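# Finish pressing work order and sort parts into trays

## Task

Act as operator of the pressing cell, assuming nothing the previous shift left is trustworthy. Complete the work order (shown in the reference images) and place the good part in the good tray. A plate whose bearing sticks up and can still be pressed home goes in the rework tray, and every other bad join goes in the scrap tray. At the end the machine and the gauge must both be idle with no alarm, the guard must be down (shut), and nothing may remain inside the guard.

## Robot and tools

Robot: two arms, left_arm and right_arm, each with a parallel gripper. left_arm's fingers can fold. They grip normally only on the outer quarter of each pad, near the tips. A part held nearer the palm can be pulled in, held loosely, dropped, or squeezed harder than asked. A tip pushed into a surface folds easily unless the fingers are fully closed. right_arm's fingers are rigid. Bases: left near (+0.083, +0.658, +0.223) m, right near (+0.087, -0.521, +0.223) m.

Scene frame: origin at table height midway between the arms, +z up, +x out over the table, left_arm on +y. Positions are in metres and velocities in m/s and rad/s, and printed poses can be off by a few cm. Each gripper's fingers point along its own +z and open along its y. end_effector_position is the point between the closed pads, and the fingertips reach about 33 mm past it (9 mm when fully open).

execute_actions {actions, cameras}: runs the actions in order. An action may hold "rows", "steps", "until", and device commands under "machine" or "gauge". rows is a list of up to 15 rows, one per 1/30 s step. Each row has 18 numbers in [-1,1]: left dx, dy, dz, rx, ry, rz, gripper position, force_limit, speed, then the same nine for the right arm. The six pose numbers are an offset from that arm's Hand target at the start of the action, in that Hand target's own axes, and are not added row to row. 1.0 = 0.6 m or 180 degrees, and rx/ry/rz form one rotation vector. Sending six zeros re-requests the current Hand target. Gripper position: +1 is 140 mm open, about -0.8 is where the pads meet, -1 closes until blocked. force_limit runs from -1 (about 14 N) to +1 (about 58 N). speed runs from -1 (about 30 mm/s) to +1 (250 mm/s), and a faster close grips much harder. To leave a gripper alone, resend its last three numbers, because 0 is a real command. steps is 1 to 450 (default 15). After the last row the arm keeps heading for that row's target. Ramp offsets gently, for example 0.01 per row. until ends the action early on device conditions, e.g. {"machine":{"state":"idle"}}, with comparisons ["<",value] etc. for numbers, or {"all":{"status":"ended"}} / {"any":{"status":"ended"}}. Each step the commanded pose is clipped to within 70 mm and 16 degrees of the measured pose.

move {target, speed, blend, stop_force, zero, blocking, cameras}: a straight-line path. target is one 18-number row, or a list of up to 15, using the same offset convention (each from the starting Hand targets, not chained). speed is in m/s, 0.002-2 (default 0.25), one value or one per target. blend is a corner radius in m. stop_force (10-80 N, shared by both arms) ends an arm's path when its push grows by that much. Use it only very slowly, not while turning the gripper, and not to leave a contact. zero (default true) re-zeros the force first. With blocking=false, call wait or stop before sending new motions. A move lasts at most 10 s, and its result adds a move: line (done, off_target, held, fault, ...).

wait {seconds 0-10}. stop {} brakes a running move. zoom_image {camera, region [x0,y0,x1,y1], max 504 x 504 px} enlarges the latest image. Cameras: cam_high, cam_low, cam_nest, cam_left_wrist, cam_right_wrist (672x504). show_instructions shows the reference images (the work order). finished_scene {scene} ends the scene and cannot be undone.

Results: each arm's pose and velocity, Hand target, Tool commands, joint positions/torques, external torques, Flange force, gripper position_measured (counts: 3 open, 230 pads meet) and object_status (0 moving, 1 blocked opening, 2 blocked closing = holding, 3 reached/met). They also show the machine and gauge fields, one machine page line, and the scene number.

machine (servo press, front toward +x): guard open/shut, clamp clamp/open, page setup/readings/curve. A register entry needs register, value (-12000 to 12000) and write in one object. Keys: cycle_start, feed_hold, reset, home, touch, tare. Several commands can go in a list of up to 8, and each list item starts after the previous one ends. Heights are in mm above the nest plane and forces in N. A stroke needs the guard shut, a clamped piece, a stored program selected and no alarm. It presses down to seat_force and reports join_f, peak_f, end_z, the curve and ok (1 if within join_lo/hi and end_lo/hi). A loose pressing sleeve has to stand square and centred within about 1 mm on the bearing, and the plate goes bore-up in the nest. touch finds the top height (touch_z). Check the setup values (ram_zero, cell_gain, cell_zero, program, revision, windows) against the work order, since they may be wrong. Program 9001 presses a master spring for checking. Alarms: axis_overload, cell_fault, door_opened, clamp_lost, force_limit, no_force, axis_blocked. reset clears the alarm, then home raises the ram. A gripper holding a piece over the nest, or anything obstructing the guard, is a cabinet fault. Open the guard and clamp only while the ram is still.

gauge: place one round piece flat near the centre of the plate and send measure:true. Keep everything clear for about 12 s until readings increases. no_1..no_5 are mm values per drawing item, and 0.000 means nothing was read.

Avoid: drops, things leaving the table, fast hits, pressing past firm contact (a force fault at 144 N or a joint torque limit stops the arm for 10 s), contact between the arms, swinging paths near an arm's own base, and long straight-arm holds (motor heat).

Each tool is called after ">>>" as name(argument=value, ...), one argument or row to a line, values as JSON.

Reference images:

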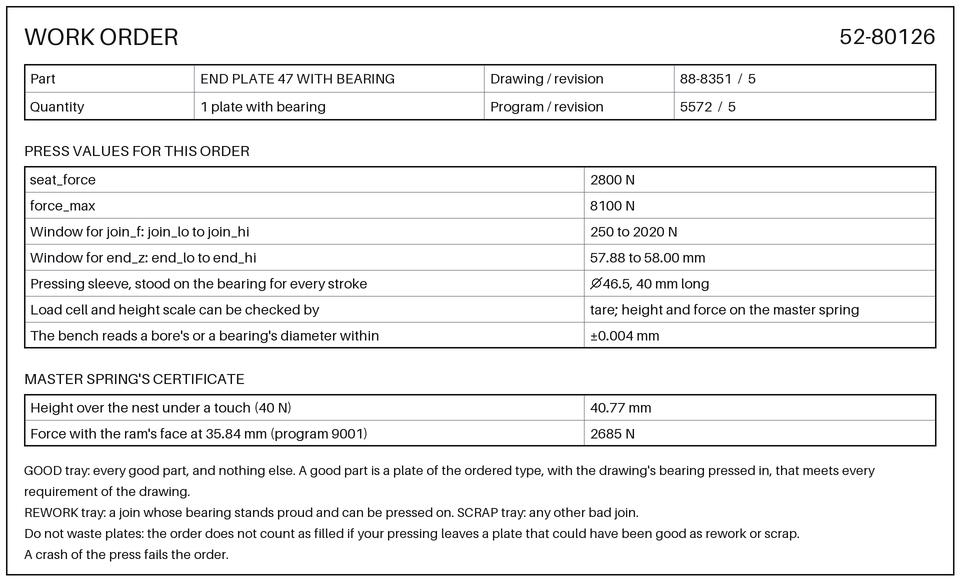

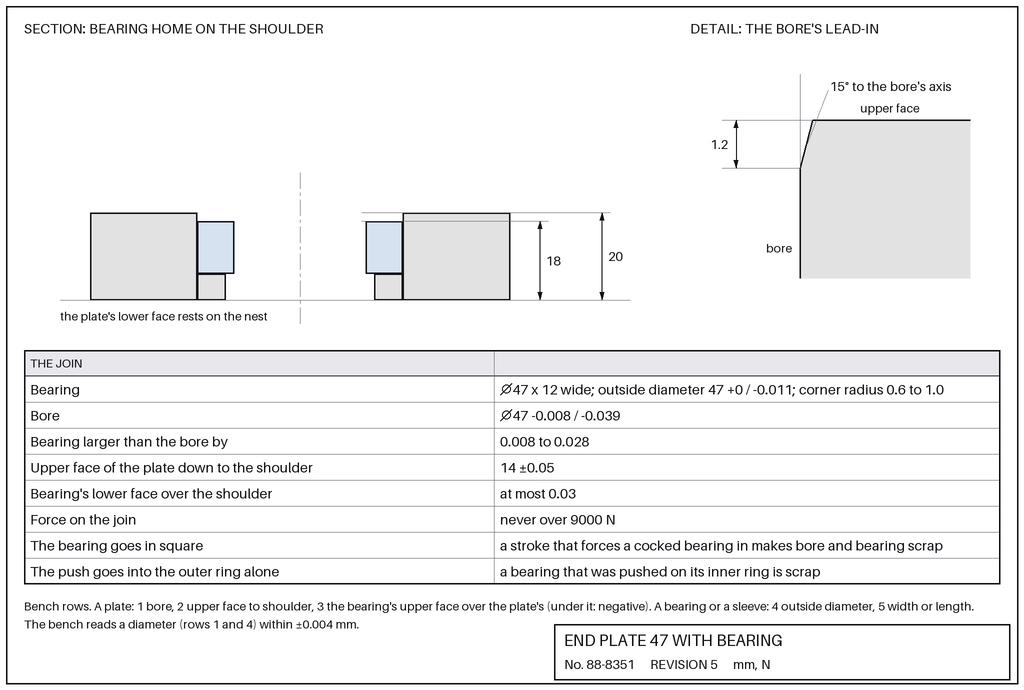

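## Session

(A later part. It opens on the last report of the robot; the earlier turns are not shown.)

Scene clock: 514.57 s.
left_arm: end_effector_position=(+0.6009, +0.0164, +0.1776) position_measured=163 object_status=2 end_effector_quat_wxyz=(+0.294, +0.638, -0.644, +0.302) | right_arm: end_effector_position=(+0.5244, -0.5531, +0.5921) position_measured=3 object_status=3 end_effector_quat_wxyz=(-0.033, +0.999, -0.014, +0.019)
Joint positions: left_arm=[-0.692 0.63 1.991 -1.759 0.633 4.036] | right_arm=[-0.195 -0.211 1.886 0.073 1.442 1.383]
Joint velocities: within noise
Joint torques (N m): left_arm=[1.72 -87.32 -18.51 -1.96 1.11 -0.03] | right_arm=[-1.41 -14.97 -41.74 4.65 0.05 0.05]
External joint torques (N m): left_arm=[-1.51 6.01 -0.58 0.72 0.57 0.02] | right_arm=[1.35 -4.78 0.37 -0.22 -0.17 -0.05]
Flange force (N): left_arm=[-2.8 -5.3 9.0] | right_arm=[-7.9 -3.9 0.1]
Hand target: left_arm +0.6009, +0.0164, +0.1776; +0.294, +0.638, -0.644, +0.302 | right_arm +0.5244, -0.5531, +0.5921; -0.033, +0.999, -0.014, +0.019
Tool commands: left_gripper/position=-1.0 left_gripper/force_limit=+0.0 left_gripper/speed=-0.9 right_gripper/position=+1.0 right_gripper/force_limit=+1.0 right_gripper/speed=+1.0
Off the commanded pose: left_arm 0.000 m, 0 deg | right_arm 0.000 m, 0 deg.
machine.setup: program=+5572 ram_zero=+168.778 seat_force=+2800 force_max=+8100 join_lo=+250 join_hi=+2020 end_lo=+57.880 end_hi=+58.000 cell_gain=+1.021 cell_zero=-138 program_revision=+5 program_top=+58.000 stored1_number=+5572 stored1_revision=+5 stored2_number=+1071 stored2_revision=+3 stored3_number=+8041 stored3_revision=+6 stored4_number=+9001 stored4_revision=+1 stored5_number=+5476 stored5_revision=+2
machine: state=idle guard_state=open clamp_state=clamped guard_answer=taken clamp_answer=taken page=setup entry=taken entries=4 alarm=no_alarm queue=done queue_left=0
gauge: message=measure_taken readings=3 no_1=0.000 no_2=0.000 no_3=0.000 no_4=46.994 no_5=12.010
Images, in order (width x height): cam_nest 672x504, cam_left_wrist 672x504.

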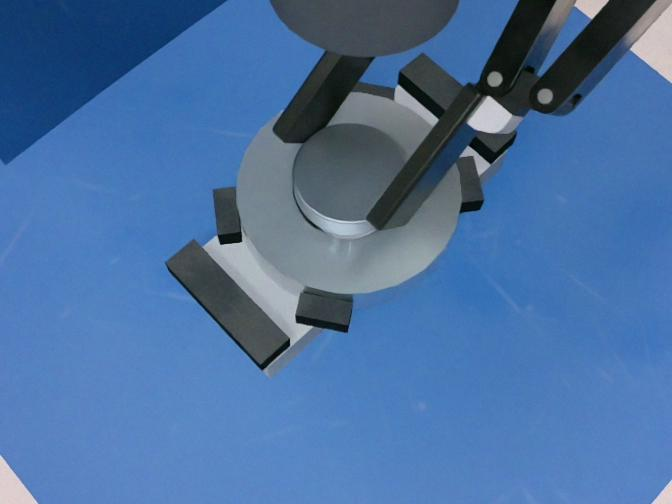

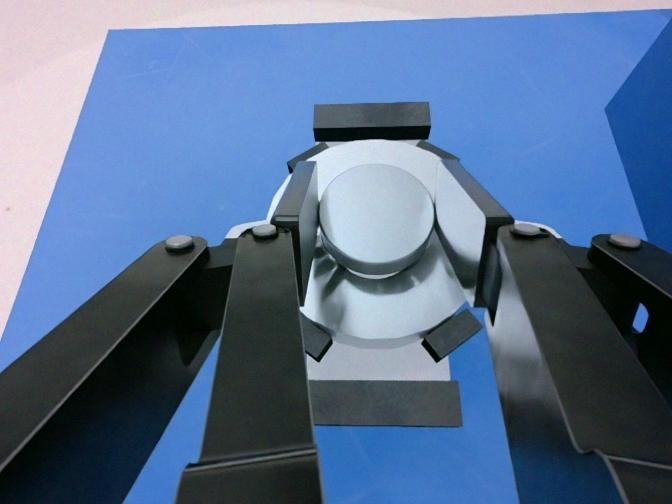

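>>> move(
  target=[-0.00639,0,0.00536,0,0,0,-1,0,-0.9,0,0,0,0,0,0,1,1,1],
  speed=0.012,
  stop_force=12,
  cameras=["cam_nest"],
)

>>> zoom_image(
  camera="cam_nest",
  region=[270, 110, 430, 250],
)

Scene clock: 525.90 s.
left_arm: end_effector_position=(+0.6008, +0.0164, +0.1726) position_measured=163 object_status=2 end_effector_quat_wxyz=(+0.294, +0.638, -0.644, +0.302) | right_arm: end_effector_position=(+0.5244, -0.5531, +0.5921) position_measured=3 object_status=3 end_effector_quat_wxyz=(-0.033, +0.999, -0.014, +0.019)
Joint positions: left_arm=[-0.692 0.638 1.991 -1.769 0.635 4.049] | right_arm=[-0.195 -0.211 1.886 0.073 1.442 1.383]
Joint torques (N m): left_arm=[-4.84 -79.62 -27.29 -4.05 0.44 -0.03] | right_arm=[-1.28 -14.83 -41.64 4.68 0.04 0.05]
External joint torques (N m): left_arm=[5.06 -2.03 8.41 2.81 1.26 0.03] | right_arm=[1.29 -5.38 0.06 -0.24 -0.16 -0.05]
Flange force (N): left_arm=[-5.9 3.4 -19.9] | right_arm=[-8.5 -3.8 -0.6]
Hand target: left_arm +0.6008, +0.0164, +0.1727; +0.294, +0.638, -0.644, +0.302 | right_arm +0.5244, -0.5531, +0.5921; -0.033, +0.999, -0.014, +0.019
Off the commanded pose: left_arm 0.000 m, 0 deg | right_arm 0.000 m, 0 deg.
machine.setup: program=+5572 ram_zero=+168.778 seat_force=+2800 force_max=+8100 join_lo=+250 join_hi=+2020 end_lo=+57.880 end_hi=+58.000 cell_gain=+1.021 cell_zero=-138 program_revision=+5 program_top=+58.000 stored1_number=+5572 stored1_revision=+5 stored2_number=+1071 stored2_revision=+3 stored3_number=+8041 stored3_revision=+6 stored4_number=+9001 stored4_revision=+1 stored5_number=+5476 stored5_revision=+2
machine: state=idle guard_state=open clamp_state=clamped guard_answer=taken clamp_answer=taken page=setup entry=taken entries=4 alarm=no_alarm queue=done queue_left=0
gauge: message=measure_taken readings=3 no_1=0.000 no_2=0.000 no_3=0.000 no_4=46.994 no_5=12.010
move: contact (left_arm)
Images, in order (width x height): cam_nest 672x504.

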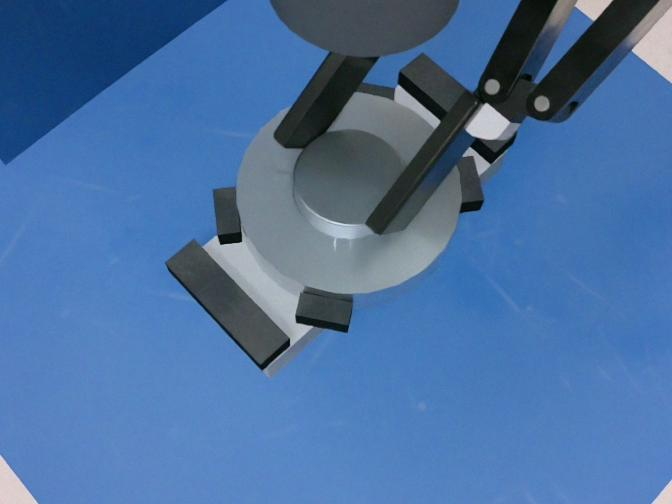

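Scaled by 3.150 from the camera's 672x504 image, which has a finer 960x720 frame.

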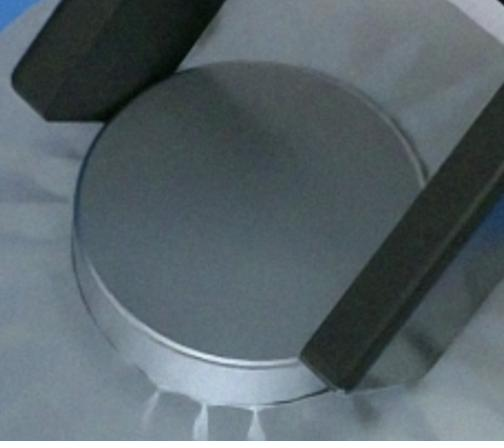

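>>> execute_actions(
  actions=[
    {"rows":[[0,0,0,0,0,0,-0.05,0,-1,0,0,0,0,0,0,1,1,1]],"steps":45},
  ],
  cameras=["cam_nest","cam_left_wrist"],
)

>>> zoom_image(
  camera="cam_nest",
  region=[270, 110, 430, 250],
)

>>> zoom_image(
  camera="cam_left_wrist",
  region=[270, 130, 490, 320],
)

Scene clock: 531.10 s.
left_arm: end_effector_position=(+0.6008, +0.0164, +0.1726) position_measured=135 object_status=3 end_effector_quat_wxyz=(+0.294, +0.638, -0.644, +0.302) | right_arm: end_effector_position=(+0.5244, -0.5531, +0.5921) position_measured=3 object_status=3 end_effector_quat_wxyz=(-0.033, +0.999, -0.014, +0.019)
Joint positions: left_arm=[-0.692 0.638 1.991 -1.769 0.635 4.049] | right_arm=[-0.195 -0.211 1.886 0.073 1.442 1.383]
Joint torques (N m): left_arm=[1.42 -87.16 -18.02 -1.82 0.89 0.02] | right_arm=[-1.23 -14.94 -41.74 4.7 0 0.06]
External joint torques (N m): left_arm=[-1.46 5.8 -0.69 0.58 0.81 -0.02] | right_arm=[1.13 -4.84 0.3 -0.27 -0.12 -0.07]
Flange force (N): left_arm=[-2.9 -5.2 8.9] | right_arm=[-8.0 -3.4 -0.2]
Hand target: left_arm +0.6008, +0.0164, +0.1727; +0.294, +0.638, -0.644, +0.302 | right_arm +0.5244, -0.5531, +0.5921; -0.033, +0.999, -0.014, +0.019
Off the commanded pose: left_arm 0.000 m, 0 deg | right_arm 0.000 m, 0 deg.
machine.setup: program=+5572 ram_zero=+168.778 seat_force=+2800 force_max=+8100 join_lo=+250 join_hi=+2020 end_lo=+57.880 end_hi=+58.000 cell_gain=+1.021 cell_zero=-138 program_revision=+5 program_top=+58.000 stored1_number=+5572 stored1_revision=+5 stored2_number=+1071 stored2_revision=+3 stored3_number=+8041 stored3_revision=+6 stored4_number=+9001 stored4_revision=+1 stored5_number=+5476 stored5_revision=+2
machine: state=idle guard_state=open clamp_state=clamped guard_answer=taken clamp_answer=taken page=setup entry=taken entries=4 alarm=no_alarm queue=done queue_left=0
gauge: message=measure_taken readings=3 no_1=0.000 no_2=0.000 no_3=0.000 no_4=46.994 no_5=12.010
Images, in order (width x height): cam_nest 672x504, cam_left_wrist 672x504.

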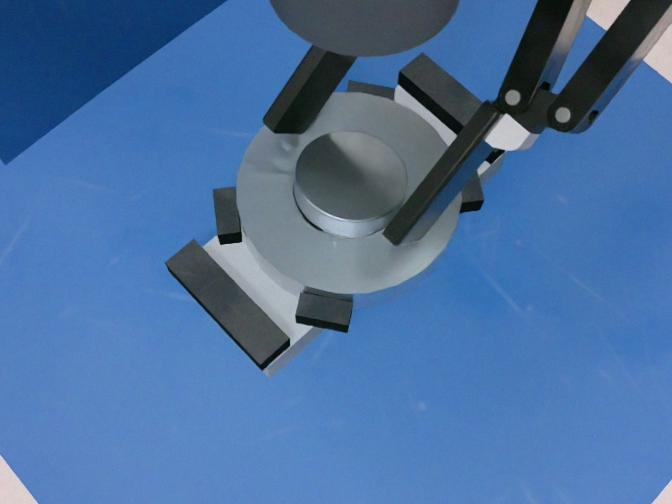

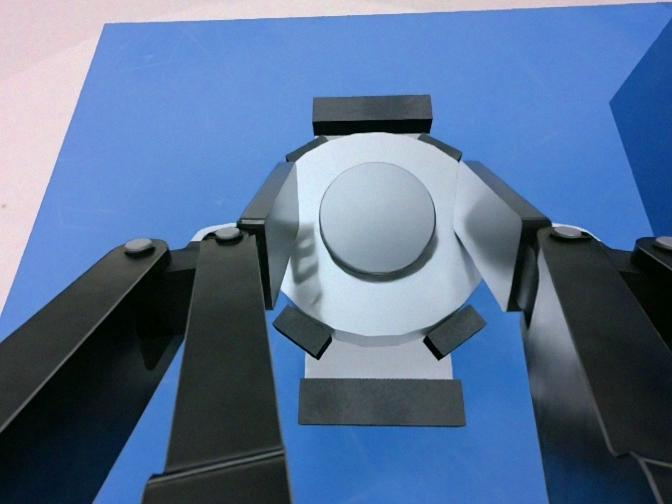

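Scaled by 3.150 from the camera's 672x504 image, which has a finer 960x720 frame.

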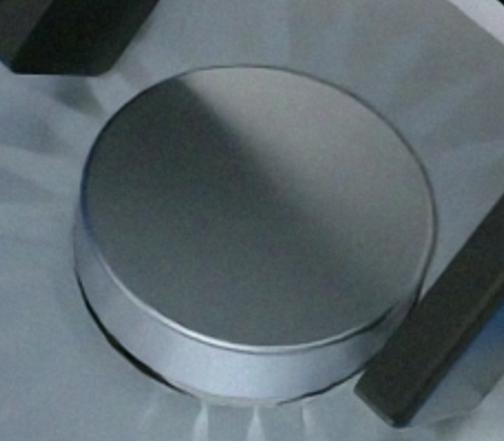

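Scaled by 2.291 from the camera's 672x504 image, which has a finer 960x720 frame.

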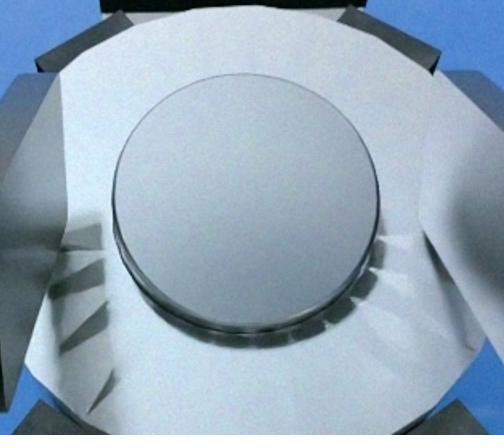

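>>> move(
  target=[
    [0,0,-0.06,0,0,0,-0.05,0,-1,0,0,0,0,0,0,1,1,1],
    [0.0,0,-0.06,0,0,0,-1,-1,-0.5,0,0,0,0,0,0,1,1,1],
  ],
  speed=0.15,
  cameras=["cam_nest","cam_left_wrist"],
)

>>> zoom_image(
  camera="cam_nest",
  region=[270, 110, 430, 250],
)

>>> zoom_image(
  camera="cam_left_wrist",
  region=[270, 130, 490, 320],
)

Scene clock: 546.67 s.
left_arm: end_effector_position=(+0.6006, +0.0440, +0.1958) position_measured=232 object_status=3 end_effector_quat_wxyz=(+0.294, +0.638, -0.644, +0.302) | right_arm: end_effector_position=(+0.5244, -0.5531, +0.5921) position_measured=3 object_status=3 end_effector_quat_wxyz=(-0.033, +0.999, -0.014, +0.019)
Joint positions: left_arm=[-0.658 0.587 2.022 -1.712 0.648 4.014] | right_arm=[-0.195 -0.211 1.886 0.073 1.442 1.383]
Joint torques (N m): left_arm=[1.93 -83.05 -18.54 -1.79 0.86 0.03] | right_arm=[-1.15 -15.04 -41.74 4.66 0.03 0.02]
External joint torques (N m): left_arm=[-1.69 4.86 -0.94 0.61 0.79 -0.04] | right_arm=[1.17 -5.08 0.2 -0.21 -0.15 -0.02]
Flange force (N): left_arm=[-1.6 -5.1 7.8] | right_arm=[-8.3 -3.6 -0.4]
Hand target: left_arm +0.6006, +0.0440, +0.1958; +0.294, +0.638, -0.644, +0.302 | right_arm +0.5244, -0.5531, +0.5921; -0.033, +0.999, -0.014, +0.019
Off the commanded pose: left_arm 0.000 m, 0 deg | right_arm 0.000 m, 0 deg.
machine.setup: program=+5572 ram_zero=+168.778 seat_force=+2800 force_max=+8100 join_lo=+250 join_hi=+2020 end_lo=+57.880 end_hi=+58.000 cell_gain=+1.021 cell_zero=-138 program_revision=+5 program_top=+58.000 stored1_number=+5572 stored1_revision=+5 stored2_number=+1071 stored2_revision=+3 stored3_number=+8041 stored3_revision=+6 stored4_number=+9001 stored4_revision=+1 stored5_number=+5476 stored5_revision=+2
machine: state=idle guard_state=open clamp_state=clamped guard_answer=taken clamp_answer=taken page=setup entry=taken entries=4 alarm=no_alarm queue=done queue_left=0
gauge: message=measure_taken readings=3 no_1=0.000 no_2=0.000 no_3=0.000 no_4=46.994 no_5=12.010
move: done
Images, in order (width x height): cam_nest 672x504, cam_left_wrist 672x504.

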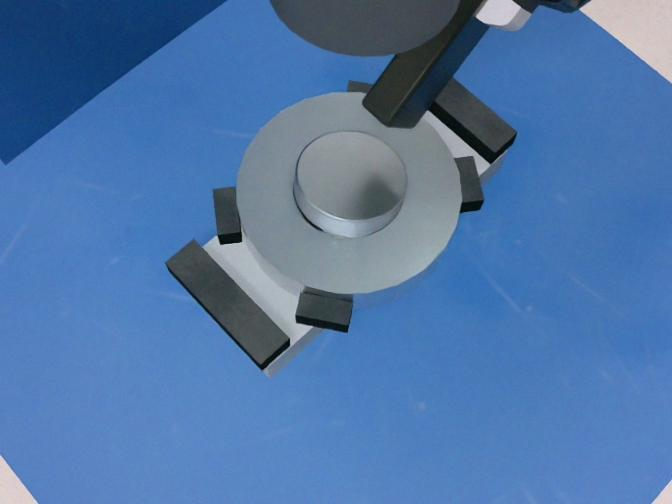

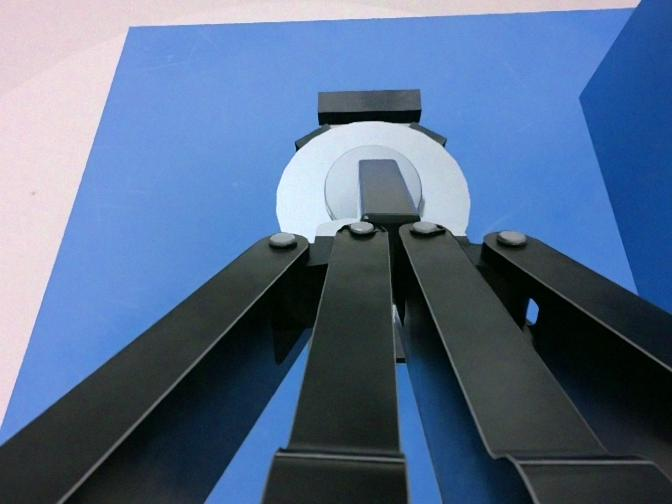

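Scaled by 3.150 from the camera's 672x504 image, which has a finer 960x720 frame.

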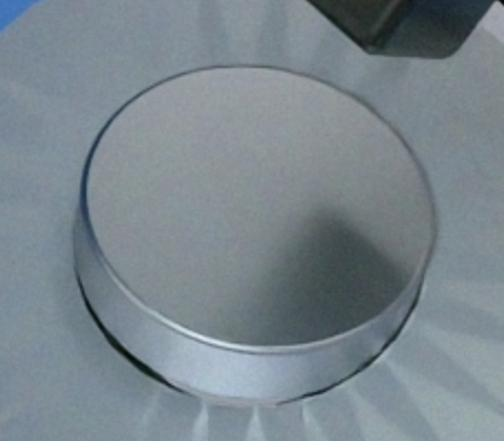

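Scaled by 2.291 from the camera's 672x504 image, which has a finer 960x720 frame.

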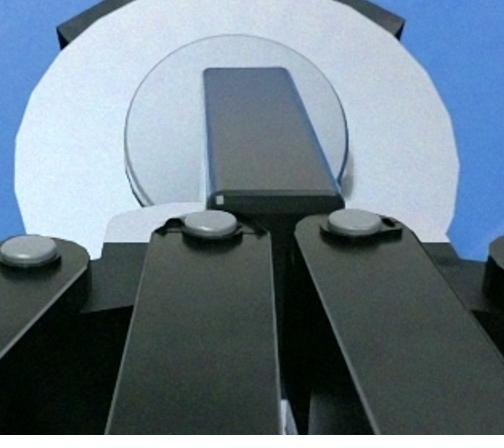

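>>> move(
  target=[0.0295,-0.0108,0.0372,0,0,0,-1,-1,-0.5,0,0,0,0,0,0,1,1,1],
  speed=0.06,
  cameras=["cam_nest","cam_left_wrist"],
)

>>> zoom_image(
  camera="cam_nest",
  region=[270, 110, 430, 250],
)

Scene clock: 569.63 s.
left_arm: end_effector_position=(+0.6070, +0.0155, +0.1951) position_measured=232 object_status=3 end_effector_quat_wxyz=(+0.294, +0.638, -0.644, +0.302) | right_arm: end_effector_position=(+0.5244, -0.5531, +0.5921) position_measured=3 object_status=3 end_effector_quat_wxyz=(-0.033, +0.999, -0.014, +0.019)
Joint positions: left_arm=[-0.687 0.609 1.978 -1.708 0.631 3.979] | right_arm=[-0.195 -0.211 1.886 0.073 1.442 1.383]
Joint torques (N m): left_arm=[2.08 -85.91 -19.53 -1.84 0.77 -0.01] | right_arm=[-1.18 -14.93 -41.76 4.68 0.04 0.05]
External joint torques (N m): left_arm=[-2.23 5.05 -0.94 0.62 0.84 0.01] | right_arm=[1.19 -5.12 0.2 -0.24 -0.17 -0.05]
Flange force (N): left_arm=[-1.1 -4.7 8.6] | right_arm=[-8.3 -3.6 -0.3]
Hand target: left_arm +0.6070, +0.0155, +0.1951; +0.294, +0.638, -0.644, +0.302 | right_arm +0.5244, -0.5531, +0.5921; -0.033, +0.999, -0.014, +0.019
Off the commanded pose: left_arm 0.000 m, 0 deg | right_arm 0.000 m, 0 deg.
machine.setup: program=+5572 ram_zero=+168.778 seat_force=+2800 force_max=+8100 join_lo=+250 join_hi=+2020 end_lo=+57.880 end_hi=+58.000 cell_gain=+1.021 cell_zero=-138 program_revision=+5 program_top=+58.000 stored1_number=+5572 stored1_revision=+5 stored2_number=+1071 stored2_revision=+3 stored3_number=+8041 stored3_revision=+6 stored4_number=+9001 stored4_revision=+1 stored5_number=+5476 stored5_revision=+2
machine: state=idle guard_state=open clamp_state=clamped guard_answer=taken clamp_answer=taken page=setup entry=taken entries=4 alarm=no_alarm queue=done queue_left=0
gauge: message=measure_taken readings=3 no_1=0.000 no_2=0.000 no_3=0.000 no_4=46.994 no_5=12.010
move: done
Images, in order (width x height): cam_nest 672x504, cam_left_wrist 672x504.

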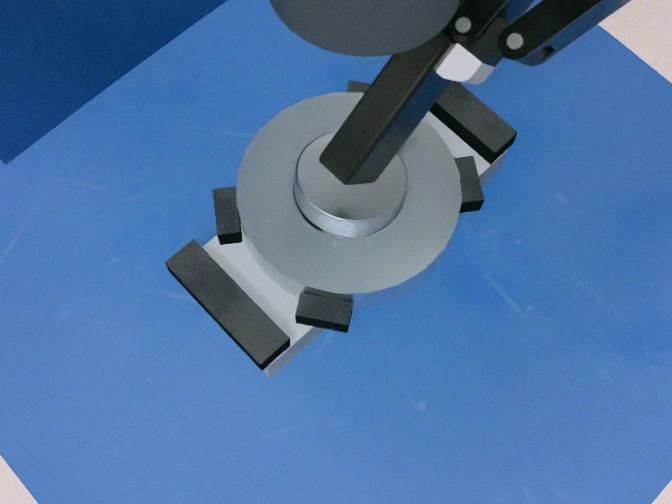

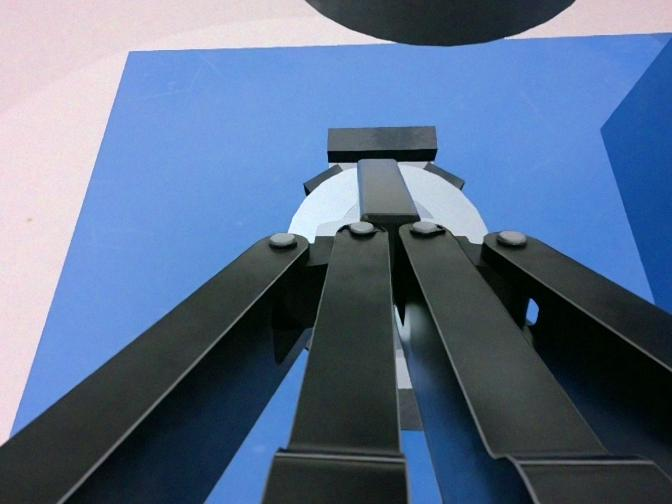

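Scaled by 3.150 from the camera's 672x504 image, which has a finer 960x720 frame.

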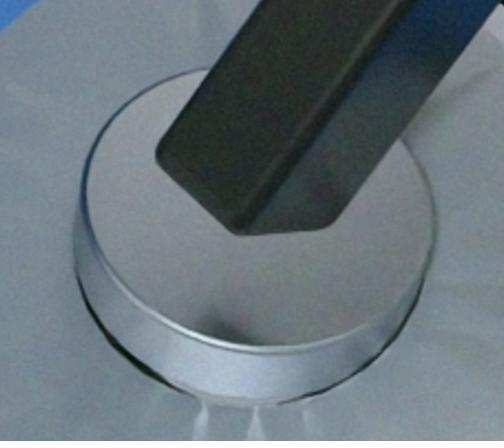

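>>> move(
  target=[0.0054,0,0.0064,0,0,0,-1,-1,-0.5,0,0,0,0,0,0,1,1,1],
  speed=0.04,
)

>>> move(
  target=[-0.0217,0,0.0182,0,0,0,-1,-1,-0.5,0,0,0,0,0,0,1,1,1],
  speed=0.012,
  stop_force=10,
  cameras=["cam_nest"],
)

>>> zoom_image(
  camera="cam_nest",
  region=[270, 110, 430, 250],
)

Scene clock: 575.37 s.
left_arm: end_effector_position=(+0.6070, +0.0105, +0.1950) position_measured=232 object_status=3 end_effector_quat_wxyz=(+0.294, +0.638, -0.644, +0.302) | right_arm: end_effector_position=(+0.5244, -0.5531, +0.5921) position_measured=3 object_status=3 end_effector_quat_wxyz=(-0.033, +0.999, -0.014, +0.019)
Joint positions: left_arm=[-0.692 0.611 1.972 -1.709 0.627 3.974] | right_arm=[-0.195 -0.211 1.886 0.073 1.442 1.383]
Joint torques (N m): left_arm=[-5.26 -95.34 -28.17 -2.36 1.55 -0.08] | right_arm=[-1.3 -14.96 -41.67 4.67 0.04 0.02]
External joint torques (N m): left_arm=[5.44 14.1 7.66 1.15 0.04 0.08] | right_arm=[1.15 -5.24 0.18 -0.25 -0.15 -0.03]
Flange force (N): left_arm=[-20.3 -5.4 6.3] | right_arm=[-8.5 -3.5 -0.4]
Hand target: left_arm +0.6070, +0.0105, +0.1951; +0.294, +0.638, -0.644, +0.302 | right_arm +0.5244, -0.5531, +0.5921; -0.033, +0.999, -0.014, +0.019
Off the commanded pose: left_arm 0.000 m, 0 deg | right_arm 0.000 m, 0 deg.
machine.setup: program=+5572 ram_zero=+168.778 seat_force=+2800 force_max=+8100 join_lo=+250 join_hi=+2020 end_lo=+57.880 end_hi=+58.000 cell_gain=+1.021 cell_zero=-138 program_revision=+5 program_top=+58.000 stored1_number=+5572 stored1_revision=+5 stored2_number=+1071 stored2_revision=+3 stored3_number=+8041 stored3_revision=+6 stored4_number=+9001 stored4_revision=+1 stored5_number=+5476 stored5_revision=+2
machine: state=idle guard_state=open clamp_state=clamped guard_answer=taken clamp_answer=taken page=setup entry=taken entries=4 alarm=no_alarm queue=done queue_left=0
gauge: message=measure_taken readings=3 no_1=0.000 no_2=0.000 no_3=0.000 no_4=46.994 no_5=12.010
move: done

Scene clock: 576.03 s.
left_arm: end_effector_position=(+0.6072, +0.0103, +0.1942) position_measured=232 object_status=3 end_effector_quat_wxyz=(+0.294, +0.639, -0.644, +0.302) | right_arm: end_effector_position=(+0.5244, -0.5531, +0.5921) position_measured=3 object_status=3 end_effector_quat_wxyz=(-0.033, +0.999, -0.014, +0.019)
Joint positions: left_arm=[-0.693 0.613 1.972 -1.711 0.627 3.976] | right_arm=[-0.195 -0.211 1.886 0.073 1.442 1.383]
Joint torques (N m): left_arm=[1.92 -86.64 -19.5 -1.9 0.87 -0.01] | right_arm=[-1.36 -14.99 -41.67 4.67 0.06 0.02]
External joint torques (N m): left_arm=[-1.94 5.16 -1.09 0.68 0.73 0.01] | right_arm=[1.26 -5.3 0.11 -0.23 -0.17 -0.02]
Flange force (N): left_arm=[-1.1 -5.4 8.5] | right_arm=[-8.5 -3.8 -0.5]
Hand target: left_arm +0.6072, +0.0103, +0.1942; +0.294, +0.639, -0.644, +0.302 (not the last commanded pose) | right_arm +0.5244, -0.5531, +0.5921; -0.033, +0.999, -0.014, +0.019
Off the commanded pose: left_arm 0.016 m, 0 deg | right_arm 0.000 m, 0 deg.
machine.setup: program=+5572 ram_zero=+168.778 seat_force=+2800 force_max=+8100 join_lo=+250 join_hi=+2020 end_lo=+57.880 end_hi=+58.000 cell_gain=+1.021 cell_zero=-138 program_revision=+5 program_top=+58.000 stored1_number=+5572 stored1_revision=+5 stored2_number=+1071 stored2_revision=+3 stored3_number=+8041 stored3_revision=+6 stored4_number=+9001 stored4_revision=+1 stored5_number=+5476 stored5_revision=+2
machine: state=idle guard_state=open clamp_state=clamped guard_answer=taken clamp_answer=taken page=setup entry=taken entries=4 alarm=no_alarm queue=done queue_left=0
gauge: message=measure_taken readings=3 no_1=0.000 no_2=0.000 no_3=0.000 no_4=46.994 no_5=12.010
move: contact (left_arm)
Images, in order (width x height): cam_nest 672x504.

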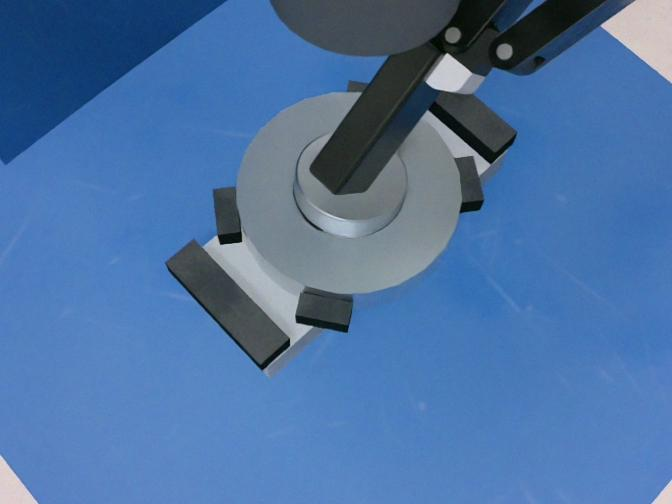

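Scaled by 3.150 from the camera's 672x504 image, which has a finer 960x720 frame.

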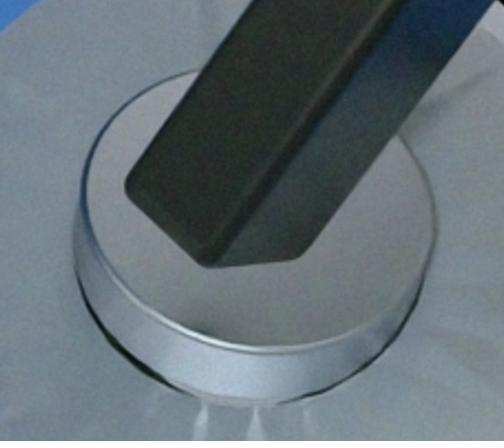

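>>> move(
  target=[-0.0217,0,0.0182,0,0,0,-1,-1,-0.5,0,0,0,0,0,0,1,1,1],
  speed=0.012,
  stop_force=10,
  cameras=["cam_nest"],
)

>>> zoom_image(
  camera="cam_nest",
  region=[270, 110, 430, 250],
)

Scene clock: 580.53 s.
left_arm: end_effector_position=(+0.6074, +0.0103, +0.1802) position_measured=232 object_status=3 end_effector_quat_wxyz=(+0.294, +0.638, -0.644, +0.302) | right_arm: end_effector_position=(+0.5244, -0.5531, +0.5921) position_measured=3 object_status=3 end_effector_quat_wxyz=(-0.033, +0.999, -0.014, +0.019)
Joint positions: left_arm=[-0.692 0.634 1.972 -1.741 0.631 4.013] | right_arm=[-0.195 -0.211 1.886 0.073 1.442 1.383]
Joint torques (N m): left_arm=[1.62 -78.04 -11.58 -0.02 -0.92 0.01] | right_arm=[-1.37 -15.08 -41.69 4.66 0.05 0.04]
External joint torques (N m): left_arm=[-1.54 -3.92 -8.08 -1.21 2.57 -0.01] | right_arm=[1.42 -4.56 0.2 -0.21 -0.19 -0.04]
Flange force (N): left_arm=[7.6 -7.2 4.2] | right_arm=[-7.3 -4.0 -0.1]
Hand target: left_arm +0.6074, +0.0103, +0.1802; +0.294, +0.638, -0.644, +0.302 (not the last commanded pose) | right_arm +0.5244, -0.5531, +0.5921; -0.033, +0.999, -0.014, +0.019
Off the commanded pose: left_arm 0.003 m, 0 deg | right_arm 0.000 m, 0 deg.
machine.setup: program=+5572 ram_zero=+168.778 seat_force=+2800 force_max=+8100 join_lo=+250 join_hi=+2020 end_lo=+57.880 end_hi=+58.000 cell_gain=+1.021 cell_zero=-138 program_revision=+5 program_top=+58.000 stored1_number=+5572 stored1_revision=+5 stored2_number=+1071 stored2_revision=+3 stored3_number=+8041 stored3_revision=+6 stored4_number=+9001 stored4_revision=+1 stored5_number=+5476 stored5_revision=+2
machine: state=idle guard_state=open clamp_state=clamped guard_answer=taken clamp_answer=taken page=setup entry=taken entries=4 alarm=no_alarm queue=done queue_left=0
gauge: message=measure_taken readings=3 no_1=0.000 no_2=0.000 no_3=0.000 no_4=46.994 no_5=12.010
move: contact (left_arm)
Images, in order (width x height): cam_nest 672x504.

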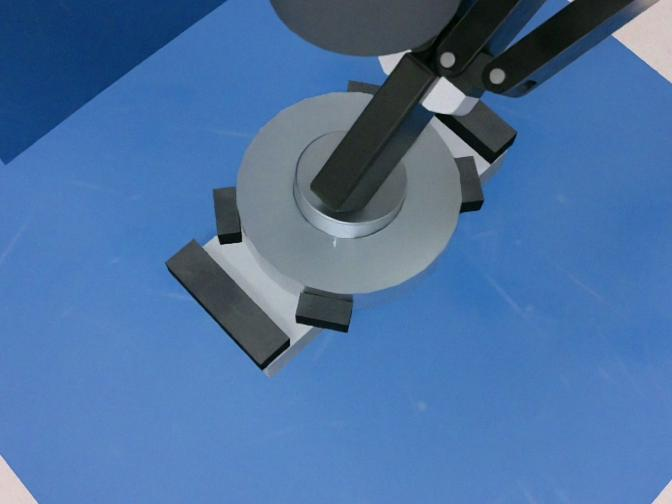

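Scaled by 3.150 from the camera's 672x504 image, which has a finer 960x720 frame.

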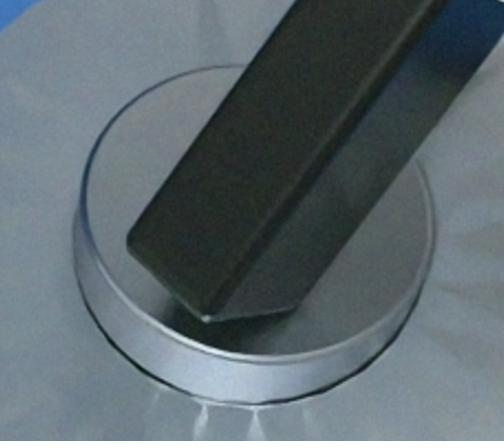

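>>> move(
  target=[-0.0042,0,0.0035,0,0,0,-1,-1,-0.5,0,0,0,0,0,0,1,1,1],
  speed=0.006,
  stop_force=18,
  zero=false,
)

>>> move(
  target=[0.016,0,-0.0134,0,0,0,-1,-1,-0.5,0,0,0,0,0,0,1,1,1],
  speed=0.05,
)

>>> move(
  target=[-0.034,0,-0.04,0,0,0,-1,-1,-0.5,0,0,0,0,0,0,1,1,1],
  speed=0.1,
  cameras=["cam_nest"],
)

>>> zoom_image(
  camera="cam_nest",
  region=[270, 110, 430, 250],
)

Scene clock: 585.70 s.
left_arm: end_effector_position=(+0.6074, +0.0103, +0.1797) position_measured=232 object_status=3 end_effector_quat_wxyz=(+0.294, +0.638, -0.644, +0.302) | right_arm: end_effector_position=(+0.5244, -0.5531, +0.5921) position_measured=3 object_status=3 end_effector_quat_wxyz=(-0.033, +0.999, -0.014, +0.019)
Joint positions: left_arm=[-0.692 0.635 1.972 -1.742 0.631 4.015] | right_arm=[-0.195 -0.211 1.886 0.073 1.442 1.383]
Joint torques (N m): left_arm=[-0.77 -66.26 -7.61 0.9 -3.24 0.06] | right_arm=[-1.27 -14.96 -41.69 4.69 0.06 0.03]
External joint torques (N m): left_arm=[0.79 -15.41 -11.93 -2.12 4.88 -0.06] | right_arm=[1.05 -4.49 0.26 -0.27 -0.2 -0.03]
Flange force (N): left_arm=[15.6 -6.6 -9.8] | right_arm=[-7.4 -3.2 -0.1]
Hand target: left_arm +0.6074, +0.0103, +0.1797; +0.294, +0.638, -0.644, +0.302 (not the last commanded pose) | right_arm +0.5244, -0.5531, +0.5921; -0.033, +0.999, -0.014, +0.019
Off the commanded pose: left_arm 0.003 m, 0 deg | right_arm 0.000 m, 0 deg.
machine.setup: program=+5572 ram_zero=+168.778 seat_force=+2800 force_max=+8100 join_lo=+250 join_hi=+2020 end_lo=+57.880 end_hi=+58.000 cell_gain=+1.021 cell_zero=-138 program_revision=+5 program_top=+58.000 stored1_number=+5572 stored1_revision=+5 stored2_number=+1071 stored2_revision=+3 stored3_number=+8041 stored3_revision=+6 stored4_number=+9001 stored4_revision=+1 stored5_number=+5476 stored5_revision=+2
machine: state=idle guard_state=open clamp_state=clamped guard_answer=taken clamp_answer=taken page=setup entry=taken entries=4 alarm=no_alarm queue=done queue_left=0
gauge: message=measure_taken readings=3 no_1=0.000 no_2=0.000 no_3=0.000 no_4=46.994 no_5=12.010
move: contact (left_arm)

Scene clock: 586.43 s.
left_arm: end_effector_position=(+0.6072, +0.0103, +0.1922) position_measured=232 object_status=3 end_effector_quat_wxyz=(+0.294, +0.638, -0.644, +0.302) | right_arm: end_effector_position=(+0.5244, -0.5531, +0.5921) position_measured=3 object_status=3 end_effector_quat_wxyz=(-0.033, +0.999, -0.014, +0.019)
Joint positions: left_arm=[-0.693 0.616 1.972 -1.716 0.627 3.982] | right_arm=[-0.195 -0.211 1.886 0.073 1.442 1.383]
Joint torques (N m): left_arm=[2.09 -87.25 -19.3 -1.79 0.89 -0.01] | right_arm=[-1.33 -15 -41.71 4.69 0.05 0.02]
External joint torques (N m): left_arm=[-2.12 6 -1.1 0.57 0.72 0.01] | right_arm=[1.34 -4.92 0.33 -0.26 -0.17 -0.02]
Flange force (N): left_arm=[-1.8 -5.5 10.1] | right_arm=[-8.1 -3.9 0.0]
Hand target: left_arm +0.6073, +0.0103, +0.1922; +0.294, +0.638, -0.644, +0.302 | right_arm +0.5244, -0.5531, +0.5921; -0.033, +0.999, -0.014, +0.019
Off the commanded pose: left_arm 0.000 m, 0 deg | right_arm 0.000 m, 0 deg.
machine.setup: program=+5572 ram_zero=+168.778 seat_force=+2800 force_max=+8100 join_lo=+250 join_hi=+2020 end_lo=+57.880 end_hi=+58.000 cell_gain=+1.021 cell_zero=-138 program_revision=+5 program_top=+58.000 stored1_number=+5572 stored1_revision=+5 stored2_number=+1071 stored2_revision=+3 stored3_number=+8041 stored3_revision=+6 stored4_number=+9001 stored4_revision=+1 stored5_number=+5476 stored5_revision=+2
machine: state=idle guard_state=open clamp_state=clamped guard_answer=taken clamp_answer=taken page=setup entry=taken entries=4 alarm=no_alarm queue=done queue_left=0
gauge: message=measure_taken readings=3 no_1=0.000 no_2=0.000 no_3=0.000 no_4=46.994 no_5=12.010
move: done

Scene clock: 587.17 s.
left_arm: end_effector_position=(+0.6073, +0.0418, +0.1920) position_measured=232 object_status=3 end_effector_quat_wxyz=(+0.294, +0.638, -0.644, +0.302) | right_arm: end_effector_position=(+0.5244, -0.5531, +0.5921) position_measured=3 object_status=3 end_effector_quat_wxyz=(-0.033, +0.999, -0.014, +0.019)
Joint positions: left_arm=[-0.654 0.599 2.009 -1.707 0.65 4.012] | right_arm=[-0.195 -0.211 1.886 0.073 1.442 1.383]
Joint torques (N m): left_arm=[1.5 -84.3 -18.63 -1.8 0.9 -0.01] | right_arm=[-1.18 -15.09 -41.7 4.68 0.02 0.03]
External joint torques (N m): left_arm=[-1.61 5.92 -0.85 0.62 0.74 0.01] | right_arm=[1.15 -4.45 0.36 -0.27 -0.14 -0.03]
Flange force (N): left_arm=[-2.7 -5.7 9.1] | right_arm=[-7.4 -3.4 0.0]
Hand target: left_arm +0.6073, +0.0418, +0.1920; +0.294, +0.638, -0.644, +0.302 | right_arm +0.5244, -0.5531, +0.5921; -0.033, +0.999, -0.014, +0.019
Off the commanded pose: left_arm 0.000 m, 0 deg | right_arm 0.000 m, 0 deg.
machine.setup: program=+5572 ram_zero=+168.778 seat_force=+2800 force_max=+8100 join_lo=+250 join_hi=+2020 end_lo=+57.880 end_hi=+58.000 cell_gain=+1.021 cell_zero=-138 program_revision=+5 program_top=+58.000 stored1_number=+5572 stored1_revision=+5 stored2_number=+1071 stored2_revision=+3 stored3_number=+8041 stored3_revision=+6 stored4_number=+9001 stored4_revision=+1 stored5_number=+5476 stored5_revision=+2
machine: state=idle guard_state=open clamp_state=clamped guard_answer=taken clamp_answer=taken page=setup entry=taken entries=4 alarm=no_alarm queue=done queue_left=0
gauge: message=measure_taken readings=3 no_1=0.000 no_2=0.000 no_3=0.000 no_4=46.994 no_5=12.010
move: done
Images, in order (width x height): cam_nest 672x504.

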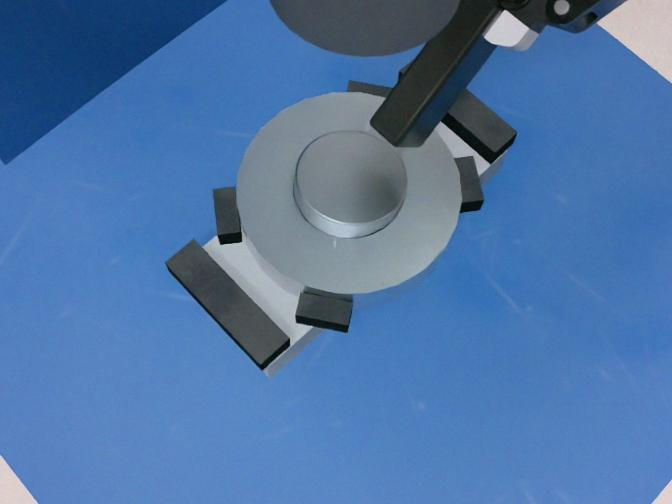

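Scaled by 3.150 from the camera's 672x504 image, which has a finer 960x720 frame.

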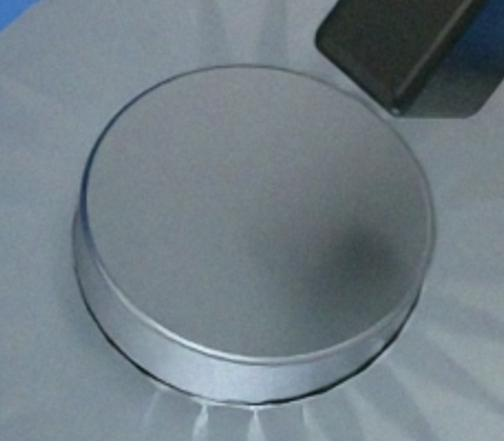

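>>> move(
  target=[0.038,0.0105,0.0453,0,0,0,-1,-1,-0.5,0,0,0,0,0,0,1,1,1],
  speed=0.06,
)

>>> wait(
  seconds=0.6,
)

>>> move(
  target=[-0.0204,0,0.0171,0,0,0,-1,-1,-0.5,0,0,0,0,0,0,1,1,1],
  speed=0.01,
  stop_force=20,
  cameras=["cam_nest","cam_left_wrist"],
)

>>> zoom_image(
  camera="cam_nest",
  region=[270, 110, 430, 250],
)

Scene clock: 600.63 s.
left_arm: end_effector_position=(+0.6009, +0.0063, +0.1919) position_measured=232 object_status=3 end_effector_quat_wxyz=(+0.294, +0.638, -0.644, +0.302) | right_arm: end_effector_position=(+0.5244, -0.5531, +0.5921) position_measured=3 object_status=3 end_effector_quat_wxyz=(-0.033, +0.999, -0.014, +0.019)
Joint positions: left_arm=[-0.703 0.614 1.977 -1.731 0.622 3.989] | right_arm=[-0.195 -0.211 1.886 0.073 1.442 1.383]
Joint torques (N m): left_arm=[1.43 -86.59 -19.17 -1.81 0.89 0.01] | right_arm=[-1.37 -15.02 -41.75 4.69 0.04 0.03]
External joint torques (N m): left_arm=[-1.21 5.61 -1.09 0.58 0.73 -0.01] | right_arm=[1.09 -4.48 0.44 -0.28 -0.16 -0.04]
Flange force (N): left_arm=[-2.1 -6.1 8.7] | right_arm=[-7.6 -3.2 0.2]
Hand target: left_arm +0.6009, +0.0063, +0.1919; +0.294, +0.638, -0.644, +0.302 | right_arm +0.5244, -0.5531, +0.5921; -0.033, +0.999, -0.014, +0.019
Off the commanded pose: left_arm 0.000 m, 0 deg | right_arm 0.000 m, 0 deg.
machine.setup: program=+5572 ram_zero=+168.778 seat_force=+2800 force_max=+8100 join_lo=+250 join_hi=+2020 end_lo=+57.880 end_hi=+58.000 cell_gain=+1.021 cell_zero=-138 program_revision=+5 program_top=+58.000 stored1_number=+5572 stored1_revision=+5 stored2_number=+1071 stored2_revision=+3 stored3_number=+8041 stored3_revision=+6 stored4_number=+9001 stored4_revision=+1 stored5_number=+5476 stored5_revision=+2
machine: state=idle guard_state=open clamp_state=clamped guard_answer=taken clamp_answer=taken page=setup entry=taken entries=4 alarm=no_alarm queue=done queue_left=0
gauge: message=measure_taken readings=3 no_1=0.000 no_2=0.000 no_3=0.000 no_4=46.994 no_5=12.010
move: done

Scene clock: 601.23 s.
left_arm: end_effector_position=(+0.6010, +0.0063, +0.1919) position_measured=232 object_status=3 end_effector_quat_wxyz=(+0.294, +0.638, -0.644, +0.302) | right_arm: end_effector_position=(+0.5244, -0.5531, +0.5921) position_measured=3 object_status=3 end_effector_quat_wxyz=(-0.033, +0.999, -0.014, +0.019)
Joint positions: left_arm=[-0.703 0.614 1.977 -1.731 0.622 3.989] | right_arm=[-0.195 -0.211 1.886 0.073 1.442 1.383]
Joint torques (N m): left_arm=[1.62 -86.02 -19.31 -1.86 0.85 -0.02] | right_arm=[-1.31 -14.97 -41.77 4.69 0.04 0.03]
External joint torques (N m): left_arm=[-1.71 5.42 -0.94 0.62 0.77 0.01] | right_arm=[1.16 -5 0.23 -0.25 -0.16 -0.04]
Flange force (N): left_arm=[-1.8 -5.3 8.7] | right_arm=[-8.2 -3.5 -0.3]
Hand target: left_arm +0.6009, +0.0063, +0.1919; +0.294, +0.638, -0.644, +0.302 | right_arm +0.5244, -0.5531, +0.5921; -0.033, +0.999, -0.014, +0.019
Tool commands: left_gripper/position=-1.0 left_gripper/force_limit=-1.0 left_gripper/speed=-0.5 right_gripper/position=+1.0 right_gripper/force_limit=+1.0 right_gripper/speed=+1.0
Off the commanded pose: left_arm 0.000 m, 0 deg | right_arm 0.000 m, 0 deg.
machine.setup: program=+5572 ram_zero=+168.778 seat_force=+2800 force_max=+8100 join_lo=+250 join_hi=+2020 end_lo=+57.880 end_hi=+58.000 cell_gain=+1.021 cell_zero=-138 program_revision=+5 program_top=+58.000 stored1_number=+5572 stored1_revision=+5 stored2_number=+1071 stored2_revision=+3 stored3_number=+8041 stored3_revision=+6 stored4_number=+9001 stored4_revision=+1 stored5_number=+5476 stored5_revision=+2
machine: state=idle guard_state=open clamp_state=clamped guard_answer=taken clamp_answer=taken page=setup entry=taken entries=4 alarm=no_alarm queue=done queue_left=0
gauge: message=measure_taken readings=3 no_1=0.000 no_2=0.000 no_3=0.000 no_4=46.994 no_5=12.010
wait: 0.60 s

Scene clock: 603.07 s.
left_arm: end_effector_position=(+0.6011, +0.0062, +0.1797) position_measured=232 object_status=3 end_effector_quat_wxyz=(+0.294, +0.638, -0.644, +0.303) | right_arm: end_effector_position=(+0.5244, -0.5531, +0.5921) position_measured=3 object_status=3 end_effector_quat_wxyz=(-0.033, +0.999, -0.014, +0.019)
Joint positions: left_arm=[-0.703 0.633 1.978 -1.758 0.626 4.022] | right_arm=[-0.195 -0.211 1.886 0.073 1.442 1.383]
Joint torques (N m): left_arm=[2.5 -66.69 -10.7 0.01 -4.37 0.02] | right_arm=[-1.36 -15.18 -41.67 4.69 0.07 0.05]
External joint torques (N m): left_arm=[-2.32 -14.93 -8.75 -1.25 6.03 -0.02] | right_arm=[1.36 -4.85 0.1 -0.24 -0.19 -0.06]
Flange force (N): left_arm=[15.3 -0.8 -10.9] | right_arm=[-7.7 -3.9 -0.4]
Hand target: left_arm +0.6011, +0.0063, +0.1796; +0.294, +0.638, -0.644, +0.303 (not the last commanded pose) | right_arm +0.5244, -0.5531, +0.5921; -0.033, +0.999, -0.014, +0.019
Off the commanded pose: left_arm 0.004 m, 0 deg | right_arm 0.000 m, 0 deg.
machine.setup: program=+5572 ram_zero=+168.778 seat_force=+2800 force_max=+8100 join_lo=+250 join_hi=+2020 end_lo=+57.880 end_hi=+58.000 cell_gain=+1.021 cell_zero=-138 program_revision=+5 program_top=+58.000 stored1_number=+5572 stored1_revision=+5 stored2_number=+1071 stored2_revision=+3 stored3_number=+8041 stored3_revision=+6 stored4_number=+9001 stored4_revision=+1 stored5_number=+5476 stored5_revision=+2
machine: state=idle guard_state=open clamp_state=clamped guard_answer=taken clamp_answer=taken page=setup entry=taken entries=4 alarm=no_alarm queue=done queue_left=0
gauge: message=measure_taken readings=3 no_1=0.000 no_2=0.000 no_3=0.000 no_4=46.994 no_5=12.010
move: contact (left_arm)
Images, in order (width x height): cam_nest 672x504, cam_left_wrist 672x504.

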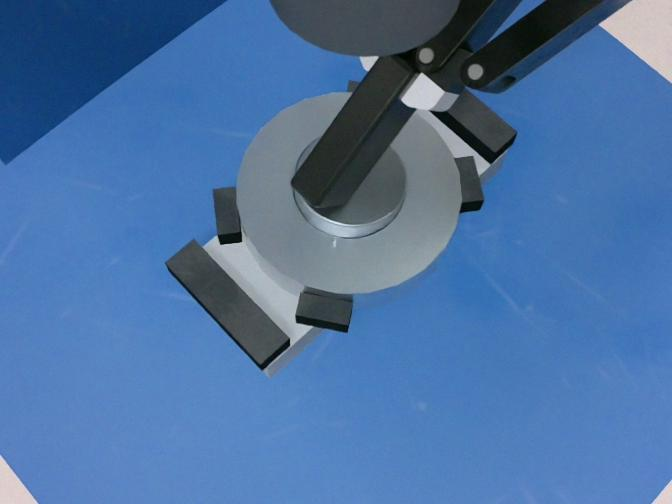

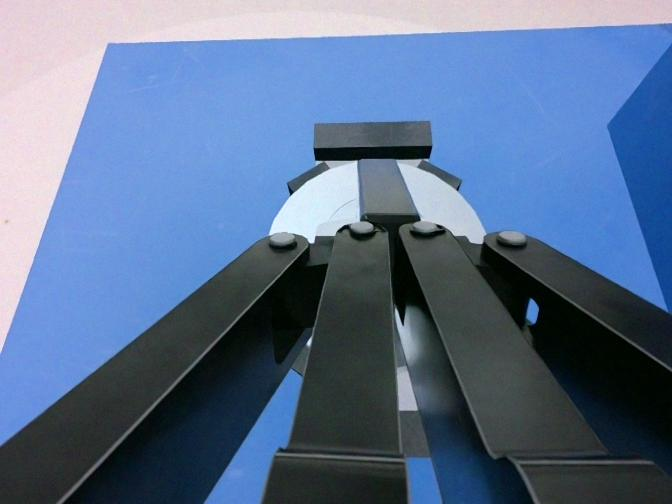

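Scaled by 3.150 from the camera's 672x504 image, which has a finer 960x720 frame.

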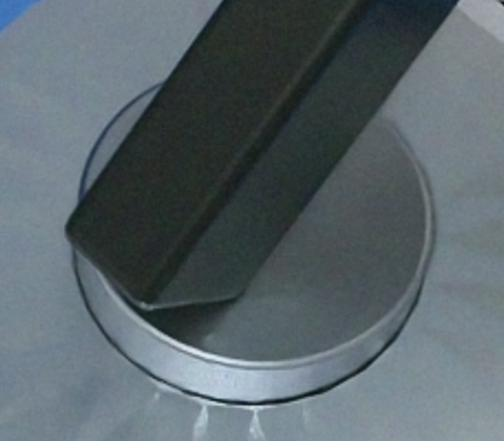

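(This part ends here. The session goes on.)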